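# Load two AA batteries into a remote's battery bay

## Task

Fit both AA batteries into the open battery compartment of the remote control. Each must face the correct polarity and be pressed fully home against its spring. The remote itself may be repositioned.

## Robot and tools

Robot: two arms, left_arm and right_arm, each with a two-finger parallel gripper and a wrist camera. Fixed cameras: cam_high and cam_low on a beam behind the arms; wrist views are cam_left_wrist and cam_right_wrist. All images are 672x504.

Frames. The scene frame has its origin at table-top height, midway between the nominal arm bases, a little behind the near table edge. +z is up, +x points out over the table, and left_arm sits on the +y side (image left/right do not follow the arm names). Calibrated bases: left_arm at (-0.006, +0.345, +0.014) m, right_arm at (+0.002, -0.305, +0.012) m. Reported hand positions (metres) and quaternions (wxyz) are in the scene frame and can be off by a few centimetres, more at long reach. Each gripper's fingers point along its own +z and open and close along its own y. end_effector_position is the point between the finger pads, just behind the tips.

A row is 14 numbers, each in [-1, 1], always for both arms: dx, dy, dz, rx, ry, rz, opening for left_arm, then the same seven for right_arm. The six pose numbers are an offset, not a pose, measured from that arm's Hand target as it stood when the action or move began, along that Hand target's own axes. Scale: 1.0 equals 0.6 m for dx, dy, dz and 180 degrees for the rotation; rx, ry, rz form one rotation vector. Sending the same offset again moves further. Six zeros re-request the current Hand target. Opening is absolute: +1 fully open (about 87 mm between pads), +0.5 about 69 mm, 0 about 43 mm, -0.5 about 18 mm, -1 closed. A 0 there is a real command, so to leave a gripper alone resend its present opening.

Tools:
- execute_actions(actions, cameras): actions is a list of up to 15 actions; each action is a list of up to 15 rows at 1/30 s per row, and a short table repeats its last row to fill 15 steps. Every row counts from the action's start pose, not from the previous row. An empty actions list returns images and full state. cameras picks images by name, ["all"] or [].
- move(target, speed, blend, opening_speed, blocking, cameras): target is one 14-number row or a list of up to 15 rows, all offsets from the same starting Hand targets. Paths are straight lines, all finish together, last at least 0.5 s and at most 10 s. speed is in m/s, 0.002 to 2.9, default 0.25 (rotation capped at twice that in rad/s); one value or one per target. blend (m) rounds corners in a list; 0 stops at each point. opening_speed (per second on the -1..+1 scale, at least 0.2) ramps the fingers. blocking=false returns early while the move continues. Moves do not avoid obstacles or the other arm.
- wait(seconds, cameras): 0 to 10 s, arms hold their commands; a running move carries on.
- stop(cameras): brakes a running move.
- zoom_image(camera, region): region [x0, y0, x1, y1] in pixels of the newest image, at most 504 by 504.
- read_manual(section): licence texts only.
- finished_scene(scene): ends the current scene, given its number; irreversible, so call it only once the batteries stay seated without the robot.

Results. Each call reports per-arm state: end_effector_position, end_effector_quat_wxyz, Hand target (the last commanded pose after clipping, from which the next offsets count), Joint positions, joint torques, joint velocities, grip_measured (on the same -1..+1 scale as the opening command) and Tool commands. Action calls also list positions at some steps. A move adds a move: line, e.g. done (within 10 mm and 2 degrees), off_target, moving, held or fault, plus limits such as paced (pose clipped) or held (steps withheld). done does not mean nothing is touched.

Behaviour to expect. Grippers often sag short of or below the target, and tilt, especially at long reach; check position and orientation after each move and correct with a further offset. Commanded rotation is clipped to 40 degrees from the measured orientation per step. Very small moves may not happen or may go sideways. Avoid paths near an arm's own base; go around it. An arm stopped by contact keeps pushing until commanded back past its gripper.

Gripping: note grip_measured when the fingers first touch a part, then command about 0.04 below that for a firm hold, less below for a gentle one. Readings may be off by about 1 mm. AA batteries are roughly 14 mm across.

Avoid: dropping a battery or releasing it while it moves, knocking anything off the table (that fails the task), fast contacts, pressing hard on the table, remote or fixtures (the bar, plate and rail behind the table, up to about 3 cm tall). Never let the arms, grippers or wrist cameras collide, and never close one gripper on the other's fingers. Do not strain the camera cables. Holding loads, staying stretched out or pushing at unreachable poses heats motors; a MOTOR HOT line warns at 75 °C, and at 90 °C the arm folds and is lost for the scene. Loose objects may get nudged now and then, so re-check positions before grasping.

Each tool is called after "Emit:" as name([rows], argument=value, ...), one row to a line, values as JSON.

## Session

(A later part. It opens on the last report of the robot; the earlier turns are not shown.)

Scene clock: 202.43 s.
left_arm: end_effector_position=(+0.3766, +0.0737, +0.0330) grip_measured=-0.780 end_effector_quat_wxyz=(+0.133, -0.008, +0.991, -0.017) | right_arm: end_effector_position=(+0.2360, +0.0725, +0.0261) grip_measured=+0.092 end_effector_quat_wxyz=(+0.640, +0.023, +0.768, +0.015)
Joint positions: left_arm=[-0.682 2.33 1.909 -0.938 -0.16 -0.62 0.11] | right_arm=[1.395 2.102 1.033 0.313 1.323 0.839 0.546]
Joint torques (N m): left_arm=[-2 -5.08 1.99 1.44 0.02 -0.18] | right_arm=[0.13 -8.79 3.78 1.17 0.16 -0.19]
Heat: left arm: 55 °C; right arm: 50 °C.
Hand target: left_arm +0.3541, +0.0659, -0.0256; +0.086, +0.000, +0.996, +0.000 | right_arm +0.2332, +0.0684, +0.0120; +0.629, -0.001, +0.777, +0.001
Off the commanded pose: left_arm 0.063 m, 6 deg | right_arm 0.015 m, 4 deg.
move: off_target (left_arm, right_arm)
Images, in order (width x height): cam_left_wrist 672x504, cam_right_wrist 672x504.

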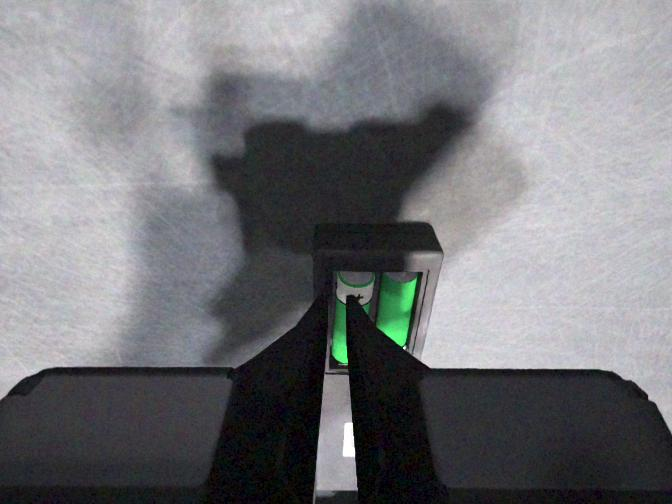

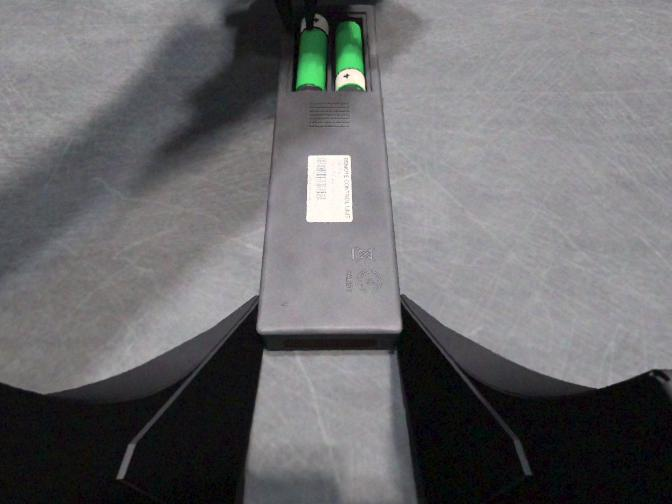

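Emit:
move([
  [-0.017,0,-0.0985,0,0,0,-0.78,0,0,0,0,0,0,0],
  [-0.0715,-0.0133,-0.13,0,0,0,-0.44,0,0,0,0,0,0,0],
], speed=0.12, cameras=["cam_left_wrist","cam_right_wrist"])

Emit:
zoom_image(camera="cam_left_wrist", region=[250, 160, 430, 380])

Emit:
zoom_image(camera="cam_right_wrist", region=[250, 0, 420, 128])

Scene clock: 205.43 s.
left_arm: end_effector_position=(+0.3818, +0.0619, +0.0576) grip_measured=-0.440 end_effector_quat_wxyz=(+0.087, -0.006, +0.996, +0.005) | right_arm: end_effector_position=(+0.2360, +0.0726, +0.0260) grip_measured=+0.092 end_effector_quat_wxyz=(+0.640, +0.023, +0.768, +0.015)
Joint positions: left_arm=[-0.69 2.53 2.367 -1.3 -0.143 -0.634 0.28] | right_arm=[1.395 2.102 1.033 0.313 1.323 0.839 0.546]
Joint torques (N m): left_arm=[-0.1 -13.24 12.11 0.49 -0.14 0.18] | right_arm=[0.13 -8.79 3.79 1.18 0.16 -0.19]
Heat: left arm: 55 °C; right arm: 50 °C.
Hand target: left_arm +0.3829, +0.0579, +0.0585; +0.086, +0.000, +0.996, +0.001 | right_arm +0.2332, +0.0684, +0.0120; +0.629, -0.001, +0.777, +0.001
Off the commanded pose: left_arm 0.004 m, 1 deg | right_arm 0.015 m, 4 deg.
move: off_target (right_arm)
Images, in order (width x height): cam_left_wrist 672x504, cam_right_wrist 672x504.

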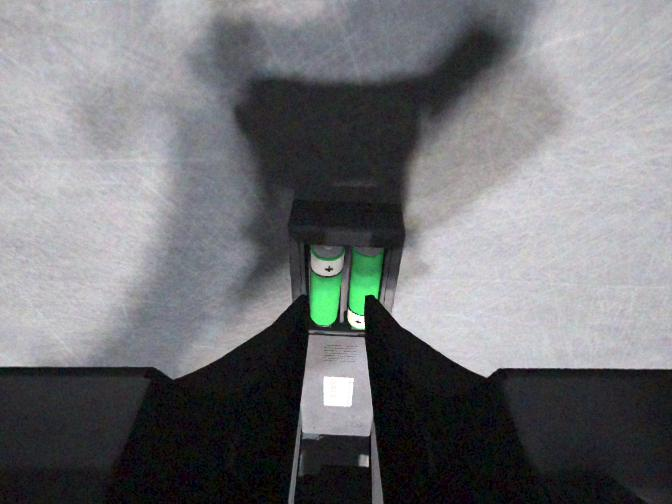

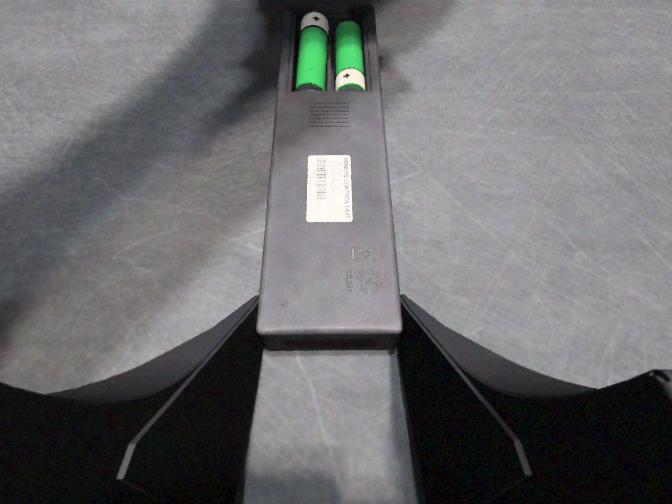

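Scaled by 2.291 from the camera's 672x504 image, which has a finer 960x720 frame.

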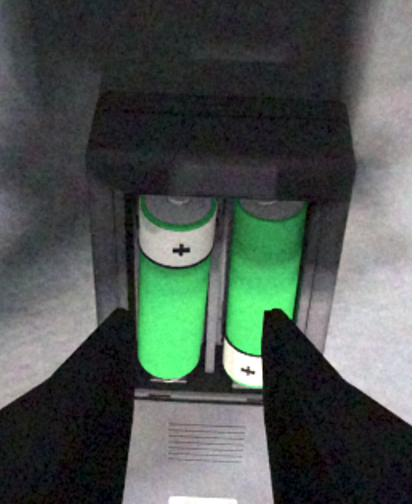

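Scaled by 2.965 from the camera's 672x504 image, which has a finer 960x720 frame.

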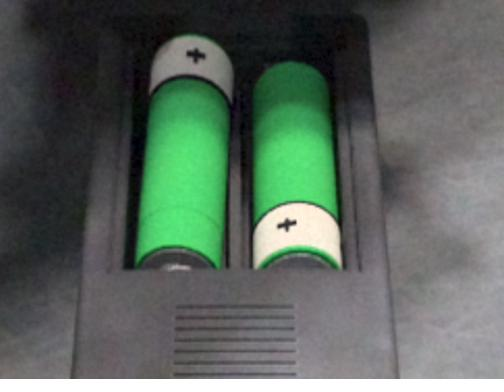

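Emit:
move([
  [0,0.011,-0.01,0,0,0,-0.48,0,0,0,0,0,0,0],
  [0.008,0.010,0.0657,0,0,0,-0.48,0,0,0,0,0,0,0],
], speed=0.08, cameras=["cam_left_wrist","cam_right_wrist"])

Emit:
zoom_image(camera="cam_left_wrist", region=[250, 160, 430, 380])

Emit:
zoom_image(camera="cam_right_wrist", region=[250, 0, 420, 128])

Scene clock: 207.50 s.
left_arm: end_effector_position=(+0.3802, +0.0682, +0.0335) grip_measured=-0.480 end_effector_quat_wxyz=(+0.080, -0.001, +0.997, +0.010) | right_arm: end_effector_position=(+0.2360, +0.0726, +0.0260) grip_measured=+0.092 end_effector_quat_wxyz=(+0.640, +0.023, +0.768, +0.015)
Joint positions: left_arm=[-0.68 2.516 2.246 -1.207 -0.14 -0.617 0.26] | right_arm=[1.395 2.102 1.033 0.313 1.323 0.839 0.546]
Joint torques (N m): left_arm=[0.31 -13.71 5.04 1.36 -0.15 0.16] | right_arm=[0.12 -8.77 3.78 1.18 0.16 -0.18]
Heat: left arm: 56 °C; right arm: 50 °C.
Hand target: left_arm +0.3849, +0.0639, +0.0187; +0.085, +0.000, +0.996, +0.001 | right_arm +0.2332, +0.0684, +0.0120; +0.629, -0.001, +0.777, +0.001
Off the commanded pose: left_arm 0.016 m, 1 deg | right_arm 0.015 m, 4 deg.
move: off_target (left_arm, right_arm)
Images, in order (width x height): cam_left_wrist 672x504, cam_right_wrist 672x504.

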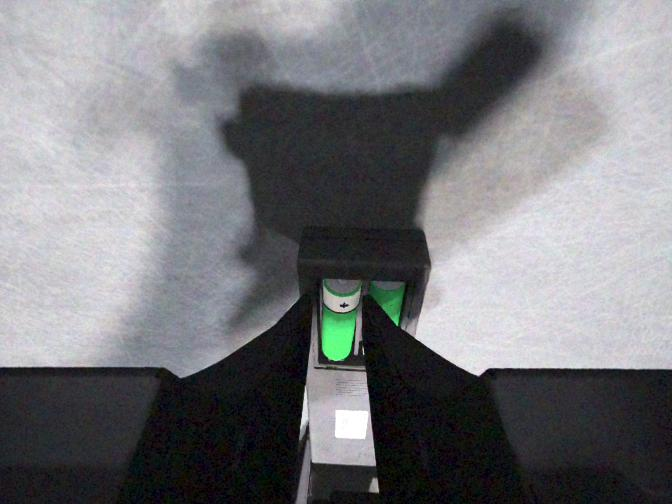

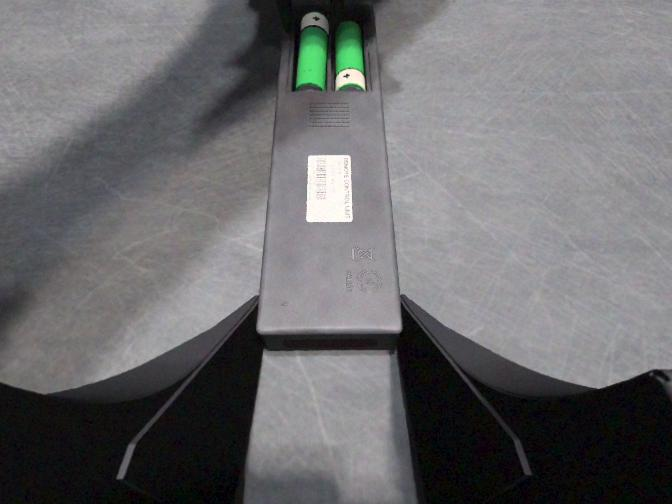

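Scaled by 2.291 from the camera's 672x504 image, which has a finer 960x720 frame.

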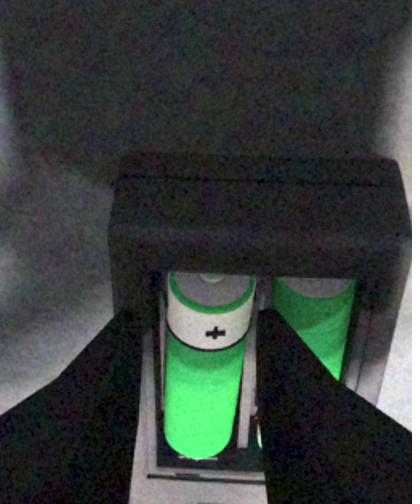

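Scaled by 2.965 from the camera's 672x504 image, which has a finer 960x720 frame.

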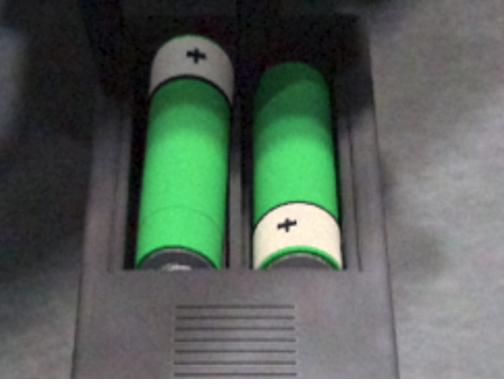

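Emit:
move([
  [0,0.005,0,0,0,0,-0.66,0,0,0,0,0,0,0],
  [0.081,0.003,-0.019,0,0,0,-0.66,0,0,0,0,0,0,0],
  [0.096,0.003,0.0675,0,0,0,-0.66,0,0,0,0,0,0,0],
], speed=0.07, cameras=["cam_left_wrist","cam_right_wrist"])

Emit:
zoom_image(camera="cam_left_wrist", region=[250, 160, 430, 380])

Emit:
zoom_image(camera="cam_right_wrist", region=[250, 0, 420, 128])

Scene clock: 210.83 s.
left_arm: end_effector_position=(+0.3607, +0.0676, +0.0277) grip_measured=-0.659 end_effector_quat_wxyz=(+0.141, -0.011, +0.990, -0.020) | right_arm: end_effector_position=(+0.2360, +0.0726, +0.0260) grip_measured=+0.092 end_effector_quat_wxyz=(+0.640, +0.023, +0.768, +0.015)
Joint positions: left_arm=[-0.715 2.281 1.801 -0.869 -0.171 -0.655 0.17] | right_arm=[1.395 2.102 1.033 0.313 1.322 0.839 0.546]
Joint torques (N m): left_arm=[-1.42 -4.72 1.66 1.33 0.05 -0.06] | right_arm=[0.13 -8.77 3.78 1.18 0.16 -0.19]
Heat: left arm: 56 °C; right arm: 50 °C.
Hand target: left_arm +0.3351, +0.0658, -0.0309; +0.085, +0.000, +0.996, +0.001 | right_arm +0.2332, +0.0684, +0.0120; +0.629, -0.001, +0.777, +0.001
Off the commanded pose: left_arm 0.064 m, 7 deg | right_arm 0.015 m, 4 deg.
move: off_target (left_arm, right_arm)
Images, in order (width x height): cam_left_wrist 672x504, cam_right_wrist 672x504.

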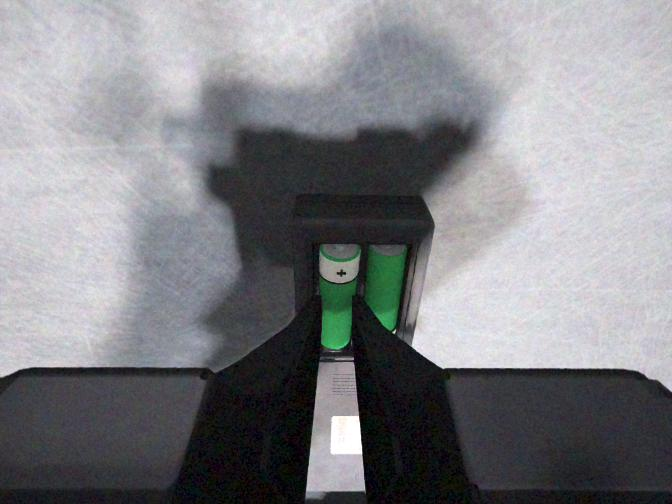

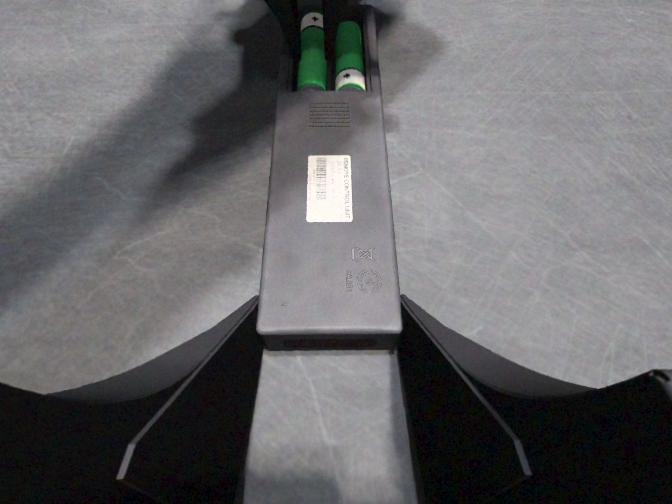

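Scaled by 2.291 from the camera's 672x504 image, which has a finer 960x720 frame.

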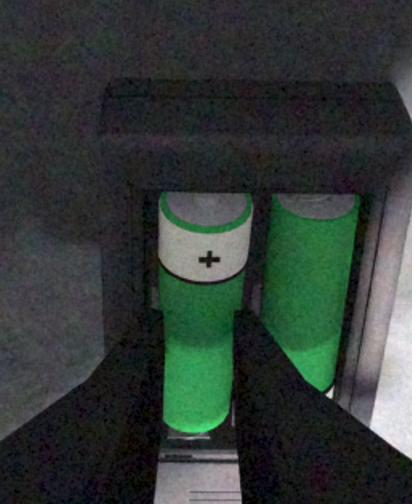

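Scaled by 2.965 from the camera's 672x504 image, which has a finer 960x720 frame.

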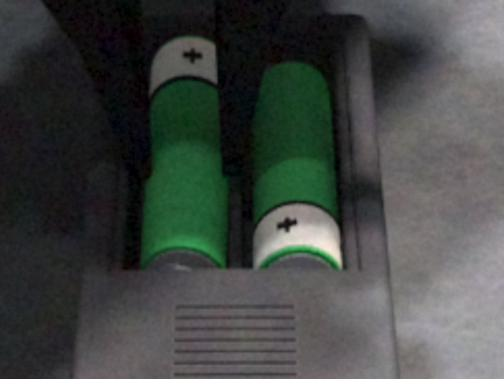

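Emit:
move([
  [-0.015,0,-0.0985,0,0,0,-0.55,0,0,0,0,0,0,0],
  [-0.04,0.0,-0.2,0,0,0,-0.78,0,0,0,0,0,0,0],
], speed=0.12, cameras=["cam_left_wrist","cam_right_wrist"])

Emit:
zoom_image(camera="cam_left_wrist", region=[290, 190, 410, 320])

Emit:
zoom_image(camera="cam_right_wrist", region=[280, 0, 390, 100])

Scene clock: 214.20 s.
left_arm: end_effector_position=(+0.3379, +0.0703, +0.0911) grip_measured=-0.780 end_effector_quat_wxyz=(+0.087, -0.001, +0.996, +0.002) | right_arm: end_effector_position=(+0.2360, +0.0727, +0.0259) grip_measured=+0.092 end_effector_quat_wxyz=(+0.640, +0.023, +0.768, +0.015)
Joint positions: left_arm=[-0.733 2.301 2.094 -1.258 -0.141 -0.668 0.11] | right_arm=[1.395 2.102 1.033 0.313 1.322 0.839 0.546]
Joint torques (N m): left_arm=[-0.36 -11.78 11.51 0.49 -0.2 0.02] | right_arm=[0.12 -8.77 3.78 1.18 0.17 -0.19]
Heat: left arm: 56 °C; right arm: 50 °C.
Hand target: left_arm +0.3384, +0.0657, +0.0915; +0.086, +0.000, +0.996, +0.000 | right_arm +0.2332, +0.0684, +0.0120; +0.629, -0.001, +0.777, +0.001
Off the commanded pose: left_arm 0.005 m, 0 deg | right_arm 0.015 m, 4 deg.
move: off_target (right_arm)
Images, in order (width x height): cam_left_wrist 672x504, cam_right_wrist 672x504.

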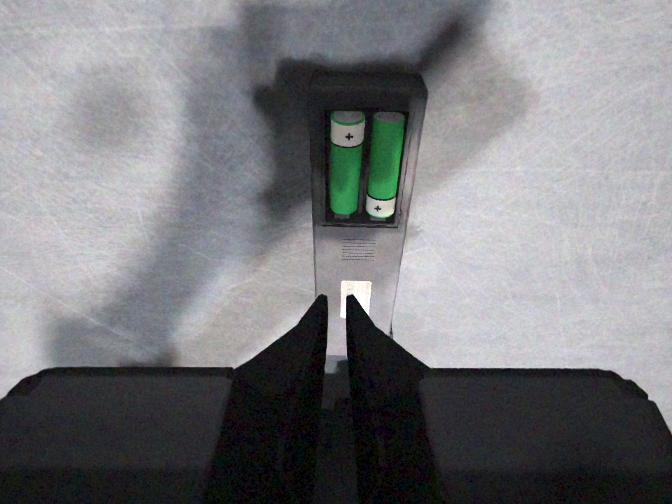

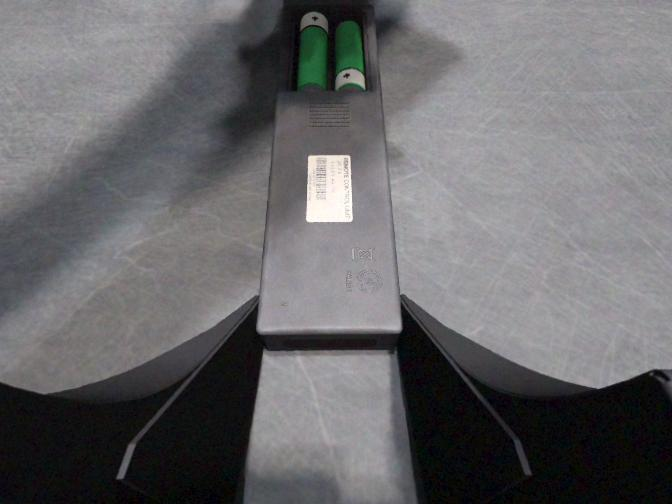

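Scaled by 3.877 from the camera's 672x504 image, which has a finer 960x720 frame.

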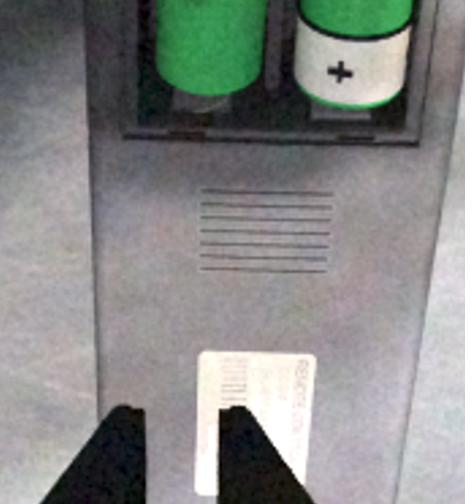

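Scaled by 4.582 from the camera's 672x504 image, which has a finer 960x720 frame.

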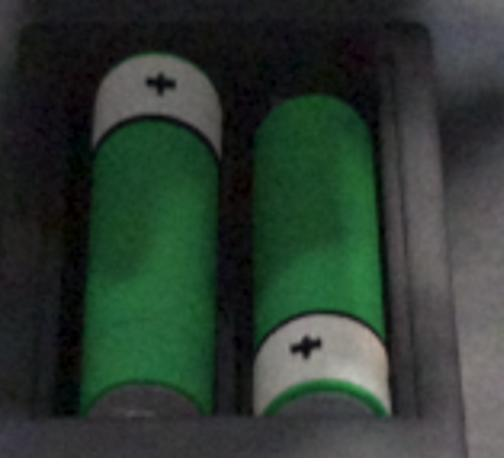

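Emit:
zoom_image(camera="cam_left_wrist", region=[305, 65, 435, 235])

Scaled by 2.965 from the camera's 672x504 image, which has a finer 960x720 frame.

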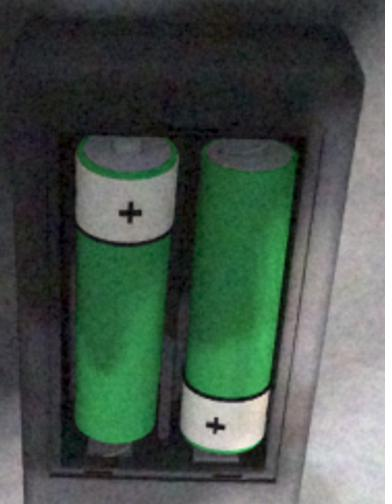

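Emit:
move(target=[-0.1188,-0.005,0.0459,0,0.083,0,-1,0,0,0,0,0,0,0], speed=0.15, cameras=["cam_left_wrist","cam_right_wrist","cam_low"])

Emit:
zoom_image(camera="cam_left_wrist", region=[250, 200, 430, 380])

Emit:
zoom_image(camera="cam_low", region=[350, 230, 450, 315])

Scene clock: 216.33 s.
left_arm: end_effector_position=(+0.4093, +0.0707, +0.0774) grip_measured=-1.000 end_effector_quat_wxyz=(+0.056, -0.023, +0.996, -0.059) | right_arm: end_effector_position=(+0.2360, +0.0727, +0.0259) grip_measured=+0.092 end_effector_quat_wxyz=(+0.640, +0.023, +0.768, +0.015)
Joint positions: left_arm=[-0.595 2.734 2.836 -1.539 0.008 -0.584 0] | right_arm=[1.395 2.102 1.033 0.313 1.322 0.839 0.546]
Joint torques (N m): left_arm=[-0.35 -13.75 11.25 0.85 -0.04 0.21] | right_arm=[0.12 -8.79 3.79 1.18 0.17 -0.19]
Heat: left arm: 56 °C; right arm: 50 °C.
Hand target: left_arm +0.4133, +0.0627, +0.0765; -0.045, +0.000, +0.999, +0.001 | right_arm +0.2332, +0.0684, +0.0120; +0.629, -0.001, +0.777, +0.001
Off the commanded pose: left_arm 0.009 m, 14 deg | right_arm 0.015 m, 4 deg.
elbow stopped short (left arm): the move would have taken joint 3 (elbow) straighter than the controller allows.
move: off_target (left_arm, right_arm)
Images, in order (width x height): cam_low 672x504, cam_left_wrist 672x504, cam_right_wrist 672x504.

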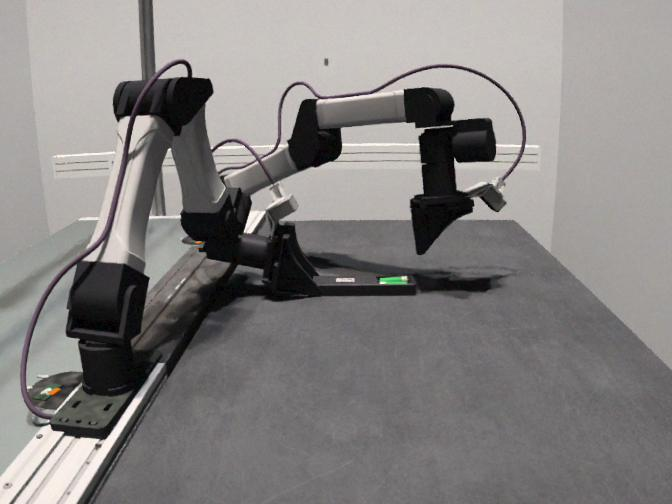

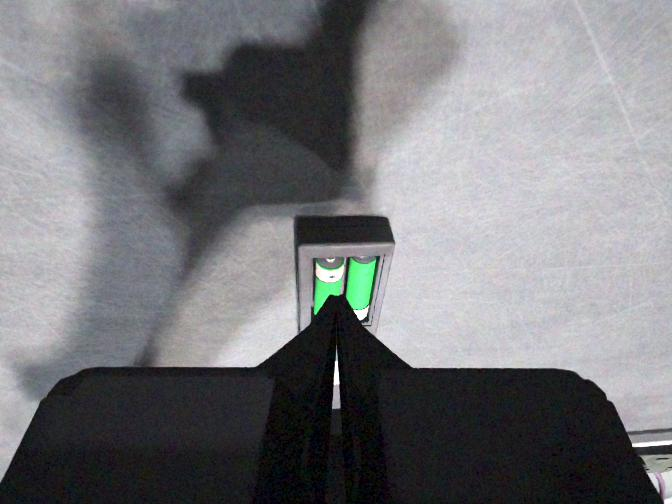

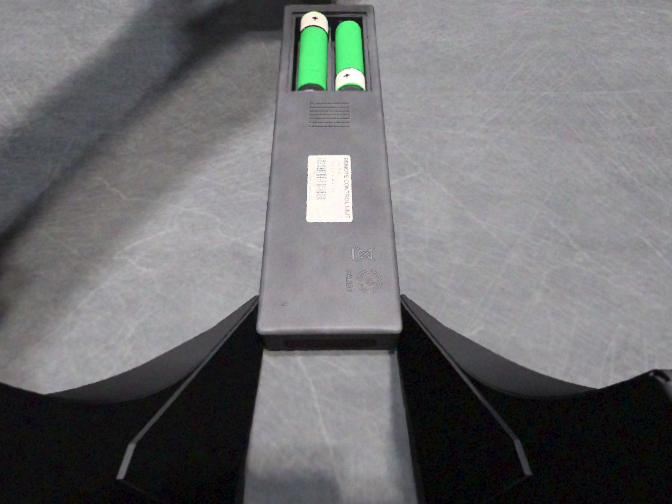

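Scaled by 2.800 from the camera's 672x504 image, which has a finer 960x720 frame.

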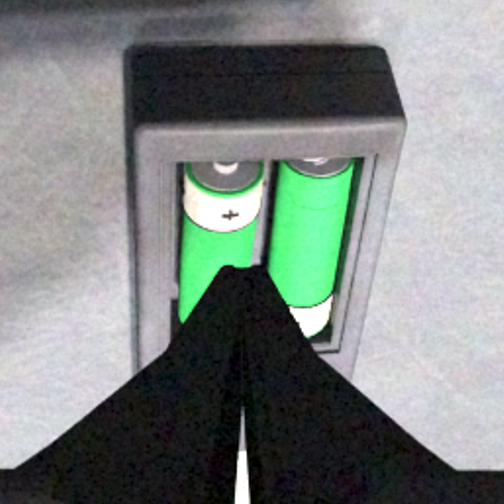

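Scaled by 5.040 from the camera's 672x504 image, which has a finer 960x720 frame.

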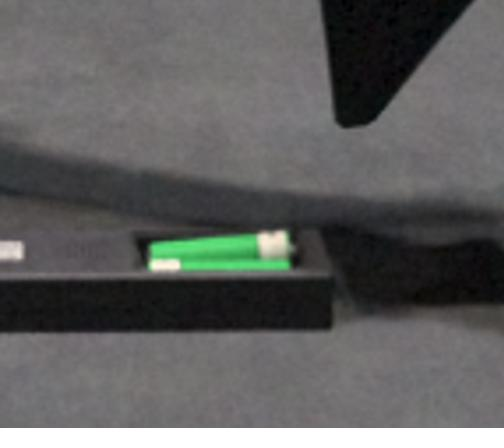

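Emit:
move(target=[0.044,-0.003,0.0315,0,-0.083,0,-0.78,0,0,0,0,0,0,0], speed=0.15, cameras=["cam_left_wrist","cam_right_wrist"])

Emit:
zoom_image(camera="cam_left_wrist", region=[250, 200, 430, 380])

Scene clock: 218.67 s.
left_arm: end_effector_position=(+0.3825, +0.0643, +0.0489) grip_measured=-0.780 end_effector_quat_wxyz=(+0.066, +0.003, +0.998, +0.008) | right_arm: end_effector_position=(+0.2360, +0.0727, +0.0259) grip_measured=+0.092 end_effector_quat_wxyz=(+0.640, +0.023, +0.768, +0.015)
Joint positions: left_arm=[-0.678 2.589 2.442 -1.35 -0.121 -0.609 0.11] | right_arm=[1.395 2.102 1.033 0.313 1.322 0.839 0.546]
Joint torques (N m): left_arm=[-0.39 -18.61 6.68 0.76 -0.32 -0.03] | right_arm=[0.13 -8.77 3.78 1.17 0.17 -0.19]
Heat: left arm: 57 °C; right arm: 50 °C.
Hand target: left_arm +0.3854, +0.0609, +0.0600; +0.086, +0.000, +0.996, +0.001 | right_arm +0.2332, +0.0684, +0.0120; +0.629, -0.001, +0.777, +0.001
Off the commanded pose: left_arm 0.012 m, 2 deg | right_arm 0.015 m, 4 deg.
move: off_target (left_arm, right_arm)
Images, in order (width x height): cam_left_wrist 672x504, cam_right_wrist 672x504.

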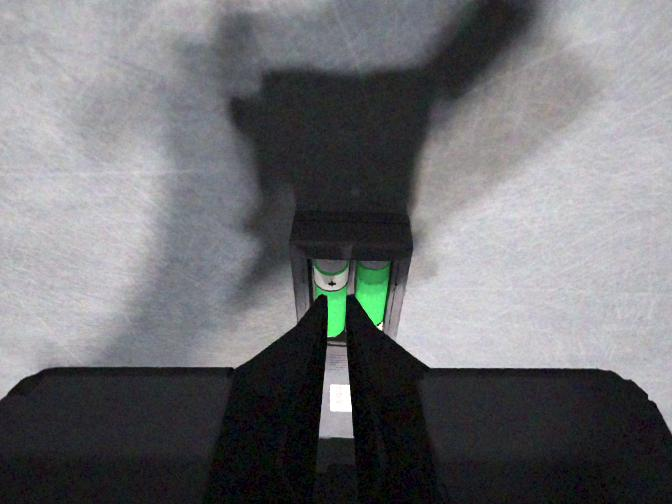

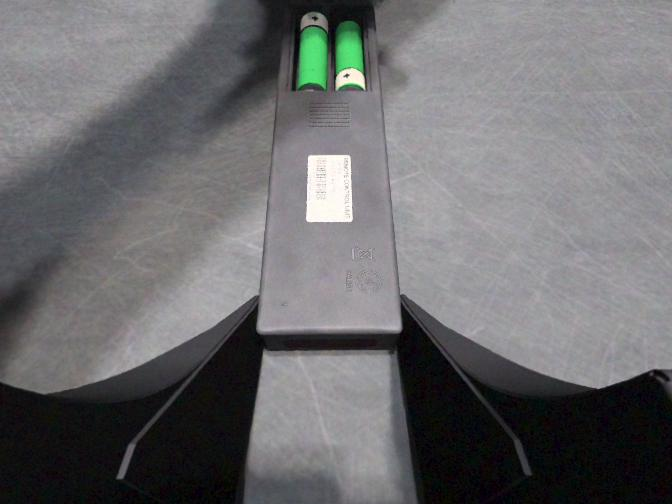

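Scaled by 2.800 from the camera's 672x504 image, which has a finer 960x720 frame.

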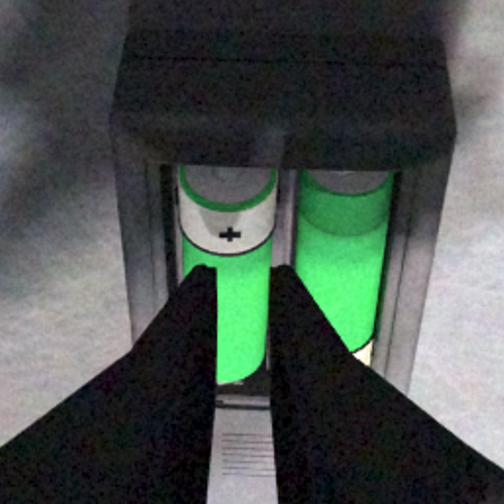

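Emit:
move([
  [0.0007,0.0045,0.042,0,0,0,-0.78,0,0,0,0,0,0,0],
  [0.0118,0.0045,0.108,0,0,0,-0.78,0,0,0,0,0,0,0],
], speed=0.08, blend=0.004, cameras=["cam_left_wrist","cam_right_wrist"])

Emit:
zoom_image(camera="cam_left_wrist", region=[250, 200, 430, 380])

Emit:
zoom_image(camera="cam_right_wrist", region=[280, 0, 390, 100])

Scene clock: 220.40 s.
left_arm: end_effector_position=(+0.3805, +0.0672, +0.0327) grip_measured=-0.779 end_effector_quat_wxyz=(+0.082, +0.002, +0.997, -0.002) | right_arm: end_effector_position=(+0.2360, +0.0727, +0.0259) grip_measured=+0.092 end_effector_quat_wxyz=(+0.640, +0.023, +0.768, +0.015)
Joint positions: left_arm=[-0.676 2.496 2.206 -1.17 -0.124 -0.607 0.111] | right_arm=[1.395 2.102 1.033 0.313 1.322 0.839 0.546]
Joint torques (N m): left_arm=[0.46 -9.57 3.74 1.81 -0.29 0.09] | right_arm=[0.13 -8.79 3.78 1.18 0.17 -0.19]
Heat: left arm: 58 °C; right arm: 50 °C.
Hand target: left_arm +0.3893, +0.0637, -0.0051; +0.085, +0.000, +0.996, +0.000 | right_arm +0.2332, +0.0684, +0.0120; +0.629, -0.001, +0.777, +0.001
Off the commanded pose: left_arm 0.039 m, 0 deg | right_arm 0.015 m, 4 deg.
move: off_target (left_arm, right_arm)
Images, in order (width x height): cam_left_wrist 672x504, cam_right_wrist 672x504.

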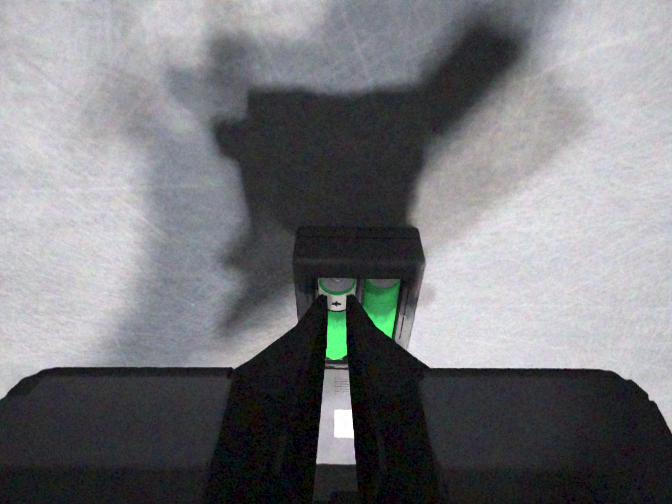

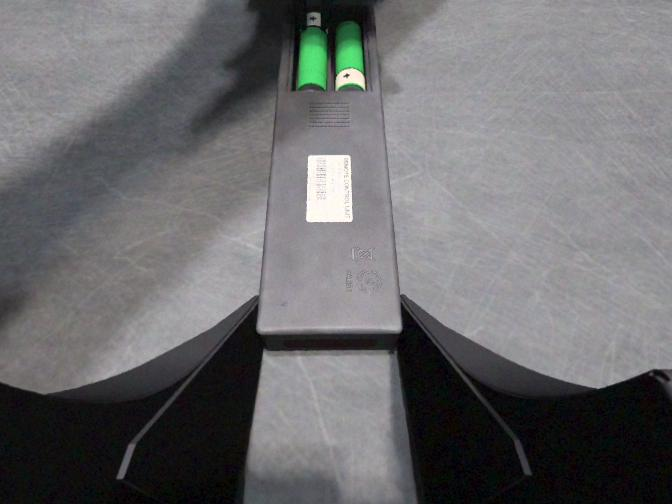

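Scaled by 2.800 from the camera's 672x504 image, which has a finer 960x720 frame.

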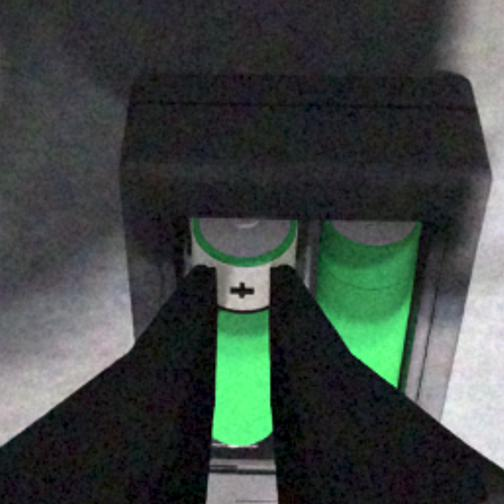

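Scaled by 4.582 from the camera's 672x504 image, which has a finer 960x720 frame.

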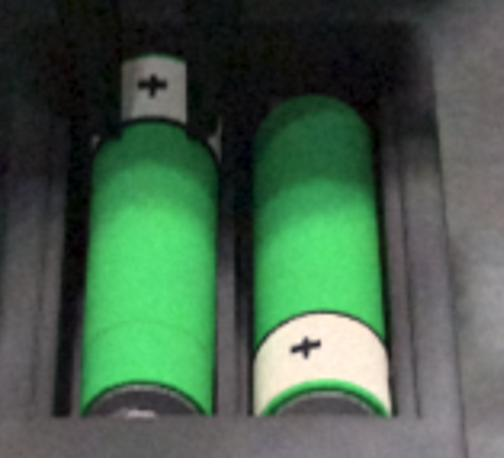

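Emit:
move(target=[0.111,0.002,0.0568,0,0,0,-0.78,0,0,0,0,0,0,0], speed=0.08, cameras=["cam_left_wrist","cam_right_wrist"])

Emit:
zoom_image(camera="cam_left_wrist", region=[250, 200, 430, 380])

Emit:
zoom_image(camera="cam_right_wrist", region=[280, 0, 390, 100])

Scene clock: 222.17 s.
left_arm: end_effector_position=(+0.3753, +0.0678, +0.0306) grip_measured=-0.778 end_effector_quat_wxyz=(+0.181, -0.016, +0.983, -0.028) | right_arm: end_effector_position=(+0.2360, +0.0727, +0.0259) grip_measured=+0.092 end_effector_quat_wxyz=(+0.640, +0.023, +0.768, +0.015)
Joint positions: left_arm=[-0.71 2.252 1.752 -0.774 -0.208 -0.649 0.111] | right_arm=[1.395 2.102 1.033 0.313 1.322 0.839 0.546]
Joint torques (N m): left_arm=[-2.25 -1.78 0.54 1.07 0.33 -0.26] | right_arm=[0.16 -8.77 3.79 1.18 0.17 -0.19]
Heat: left arm: 57 °C; right arm: 51 °C.
Hand target: left_arm +0.3296, +0.0648, -0.0499; +0.086, +0.000, +0.996, +0.000 | right_arm +0.2332, +0.0684, +0.0120; +0.629, -0.001, +0.777, +0.001
Off the commanded pose: left_arm 0.093 m, 12 deg | right_arm 0.015 m, 4 deg.
move: off_target (left_arm, right_arm)
Images, in order (width x height): cam_left_wrist 672x504, cam_right_wrist 672x504.

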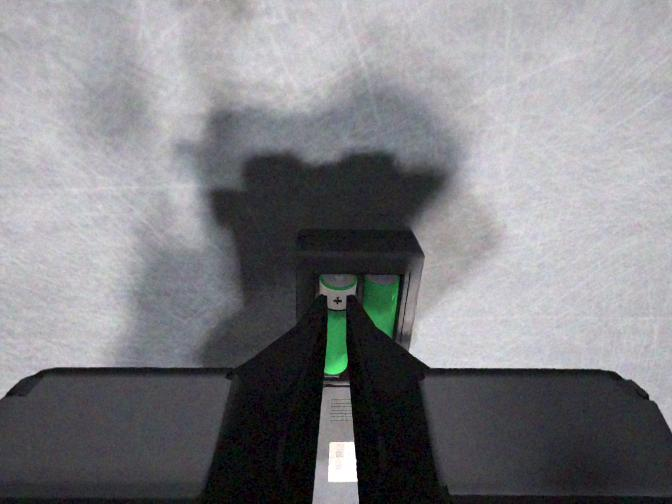

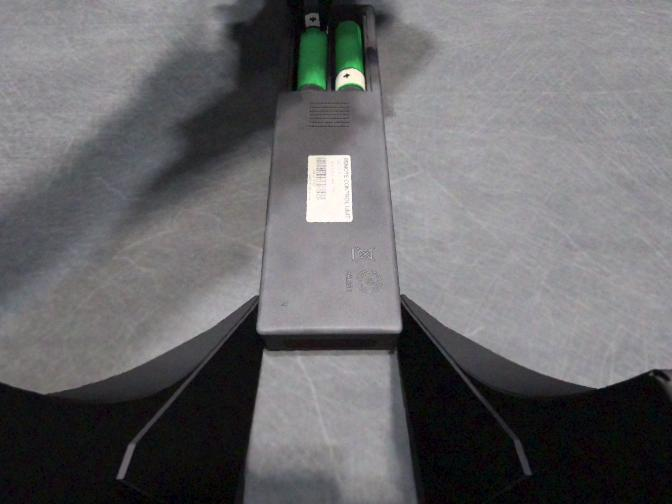

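Scaled by 2.800 from the camera's 672x504 image, which has a finer 960x720 frame.

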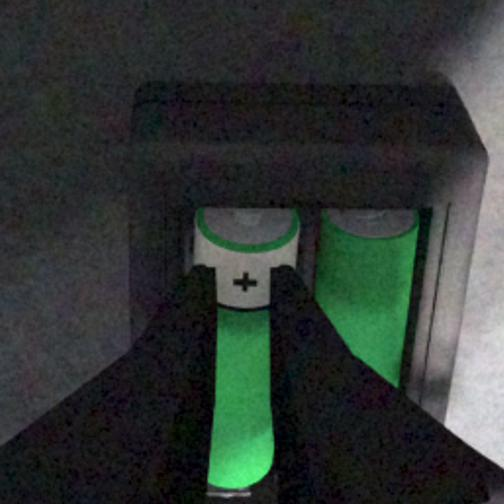

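Scaled by 4.582 from the camera's 672x504 image, which has a finer 960x720 frame.

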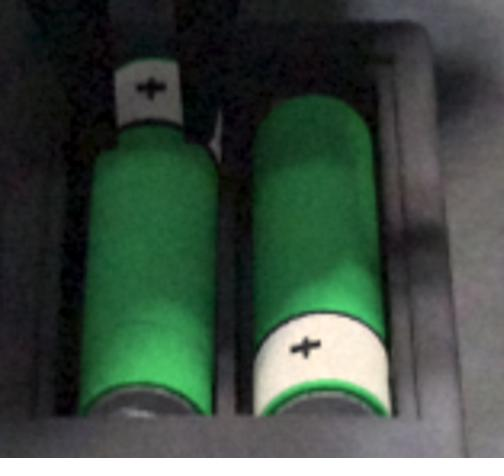

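Emit:
move([
  [-0.0963,0,-0.068,0,0,0,-0.78,0,0,0,0,0,0,0],
  [-0.1223,0,-0.1563,0,0,0,-0.58,0,0,0,0,0,0,0],
], speed=0.12, blend=0.005, cameras=["cam_left_wrist","cam_right_wrist"])

Emit:
zoom_image(camera="cam_left_wrist", region=[250, 200, 430, 380])

Emit:
zoom_image(camera="cam_right_wrist", region=[280, 0, 390, 100])

Scene clock: 225.77 s.
left_arm: end_effector_position=(+0.3843, +0.0668, +0.0550) grip_measured=-0.580 end_effector_quat_wxyz=(+0.087, -0.005, +0.996, +0.002) | right_arm: end_effector_position=(+0.2371, +0.0720, +0.0259) grip_measured=+0.092 end_effector_quat_wxyz=(+0.640, +0.024, +0.768, +0.014)
Joint positions: left_arm=[-0.678 2.515 2.328 -1.271 -0.137 -0.619 0.21] | right_arm=[1.392 2.102 1.033 0.313 1.322 0.839 0.546]
Joint torques (N m): left_arm=[0.1 -13.22 11.64 0.51 -0.17 0.18] | right_arm=[0.38 -8.77 3.78 1.18 0.17 -0.19]
Heat: left arm: 56 °C; right arm: 51 °C.
Hand target: left_arm +0.3857, +0.0647, +0.0549; +0.085, +0.001, +0.996, +0.001 | right_arm +0.2332, +0.0684, +0.0120; +0.629, -0.001, +0.777, +0.001
Off the commanded pose: left_arm 0.003 m, 1 deg | right_arm 0.015 m, 4 deg.
move: off_target (right_arm)
Images, in order (width x height): cam_left_wrist 672x504, cam_right_wrist 672x504.

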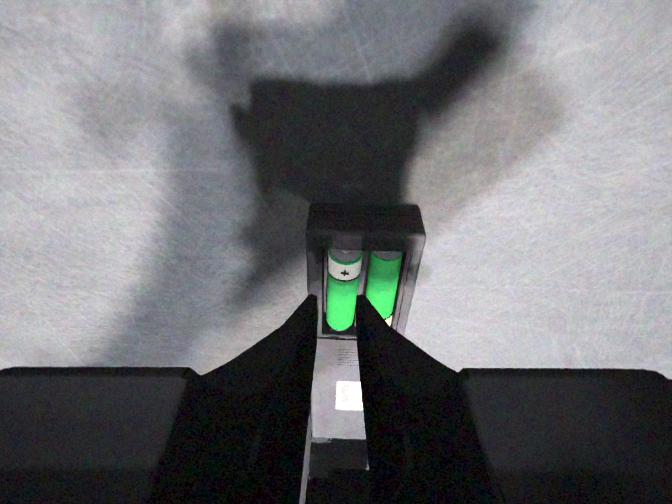

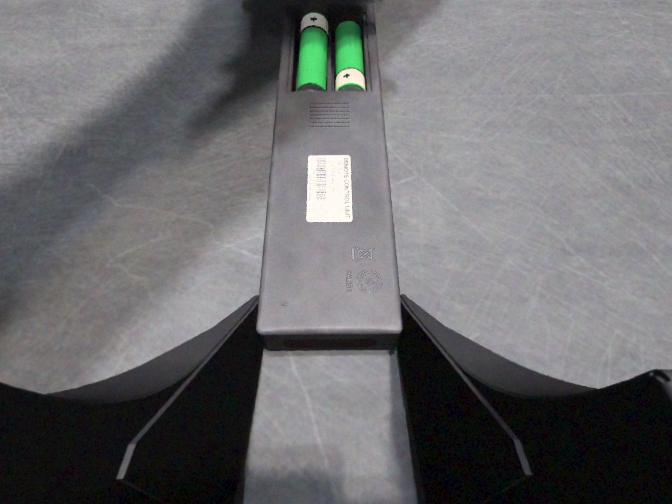

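Scaled by 2.800 from the camera's 672x504 image, which has a finer 960x720 frame.

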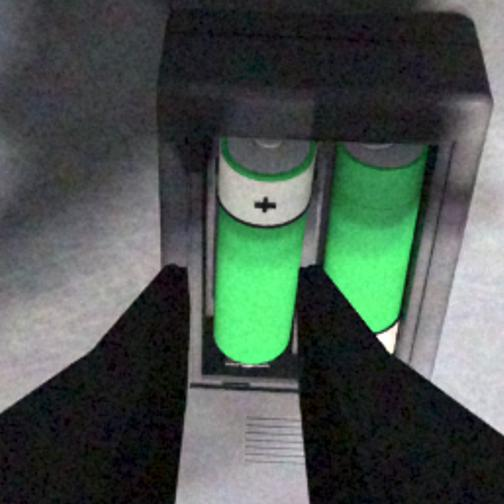

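Scaled by 4.582 from the camera's 672x504 image, which has a finer 960x720 frame.

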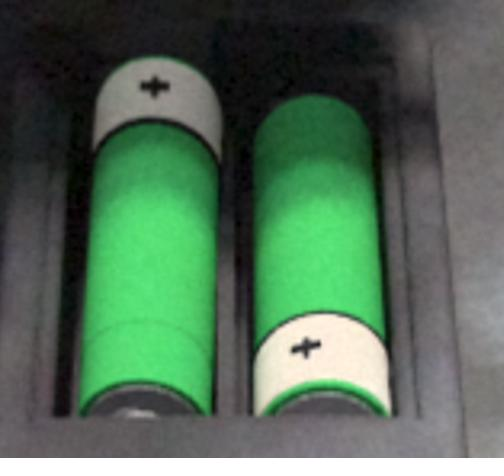

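Emit:
move([
  [0,-0.0058,-0.005,0,0,0,-0.58,0,0,0,0,0,0,0],
  [0.008,-0.0058,0.1,0,0,0,-0.58,0,0,0,0,0,0,0],
], speed=0.08, cameras=["cam_left_wrist","cam_right_wrist"])

Emit:
zoom_image(camera="cam_left_wrist", region=[250, 200, 430, 380])

Emit:
zoom_image(camera="cam_right_wrist", region=[280, 0, 390, 100])

Scene clock: 228.10 s.
left_arm: end_effector_position=(+0.3879, +0.0628, +0.0299) grip_measured=-0.580 end_effector_quat_wxyz=(+0.092, -0.001, +0.996, -0.003) | right_arm: end_effector_position=(+0.2371, +0.0720, +0.0259) grip_measured=+0.092 end_effector_quat_wxyz=(+0.640, +0.024, +0.768, +0.014)
Joint positions: left_arm=[-0.677 2.521 2.24 -1.162 -0.132 -0.61 0.21] | right_arm=[1.392 2.102 1.033 0.313 1.322 0.839 0.546]
Joint torques (N m): left_arm=[0.43 -10.3 3.79 1.58 -0.22 0.12] | right_arm=[0.39 -8.77 3.79 1.18 0.17 -0.19]
Heat: left arm: 57 °C; right arm: 51 °C.
Hand target: left_arm +0.3914, +0.0613, -0.0049; +0.086, +0.000, +0.996, +0.001 | right_arm +0.2332, +0.0684, +0.0120; +0.629, -0.001, +0.777, +0.001
Off the commanded pose: left_arm 0.035 m, 1 deg | right_arm 0.015 m, 4 deg.
move: off_target (left_arm, right_arm)
Images, in order (width x height): cam_left_wrist 672x504, cam_right_wrist 672x504.

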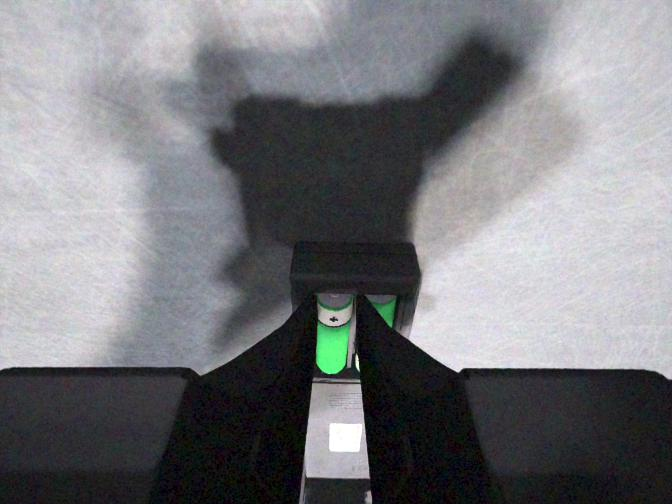

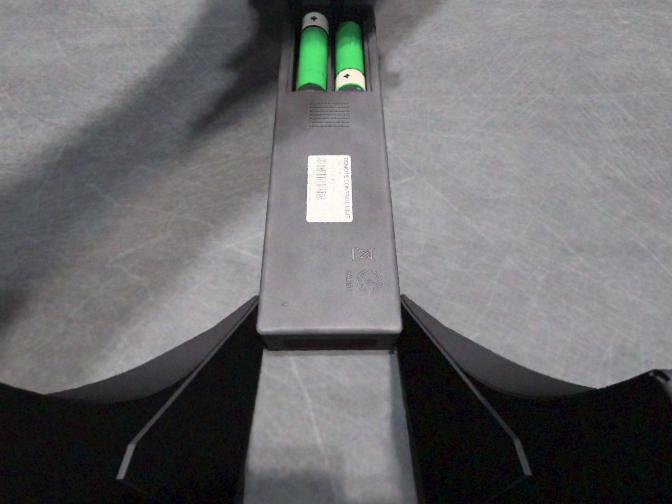

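Scaled by 2.800 from the camera's 672x504 image, which has a finer 960x720 frame.

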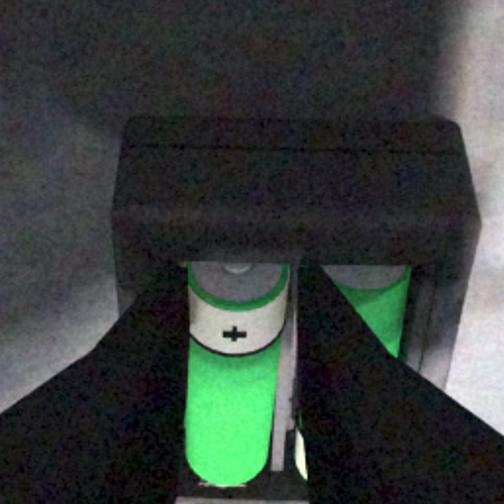

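Scaled by 4.582 from the camera's 672x504 image, which has a finer 960x720 frame.

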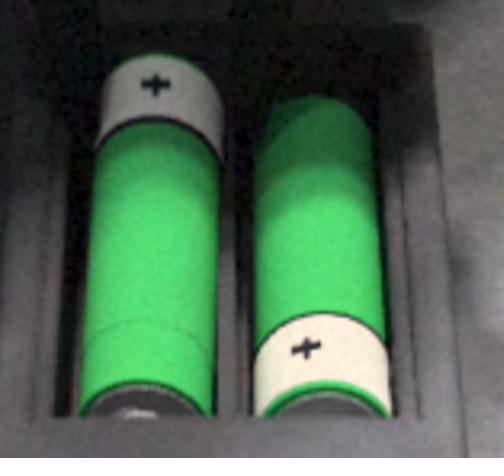

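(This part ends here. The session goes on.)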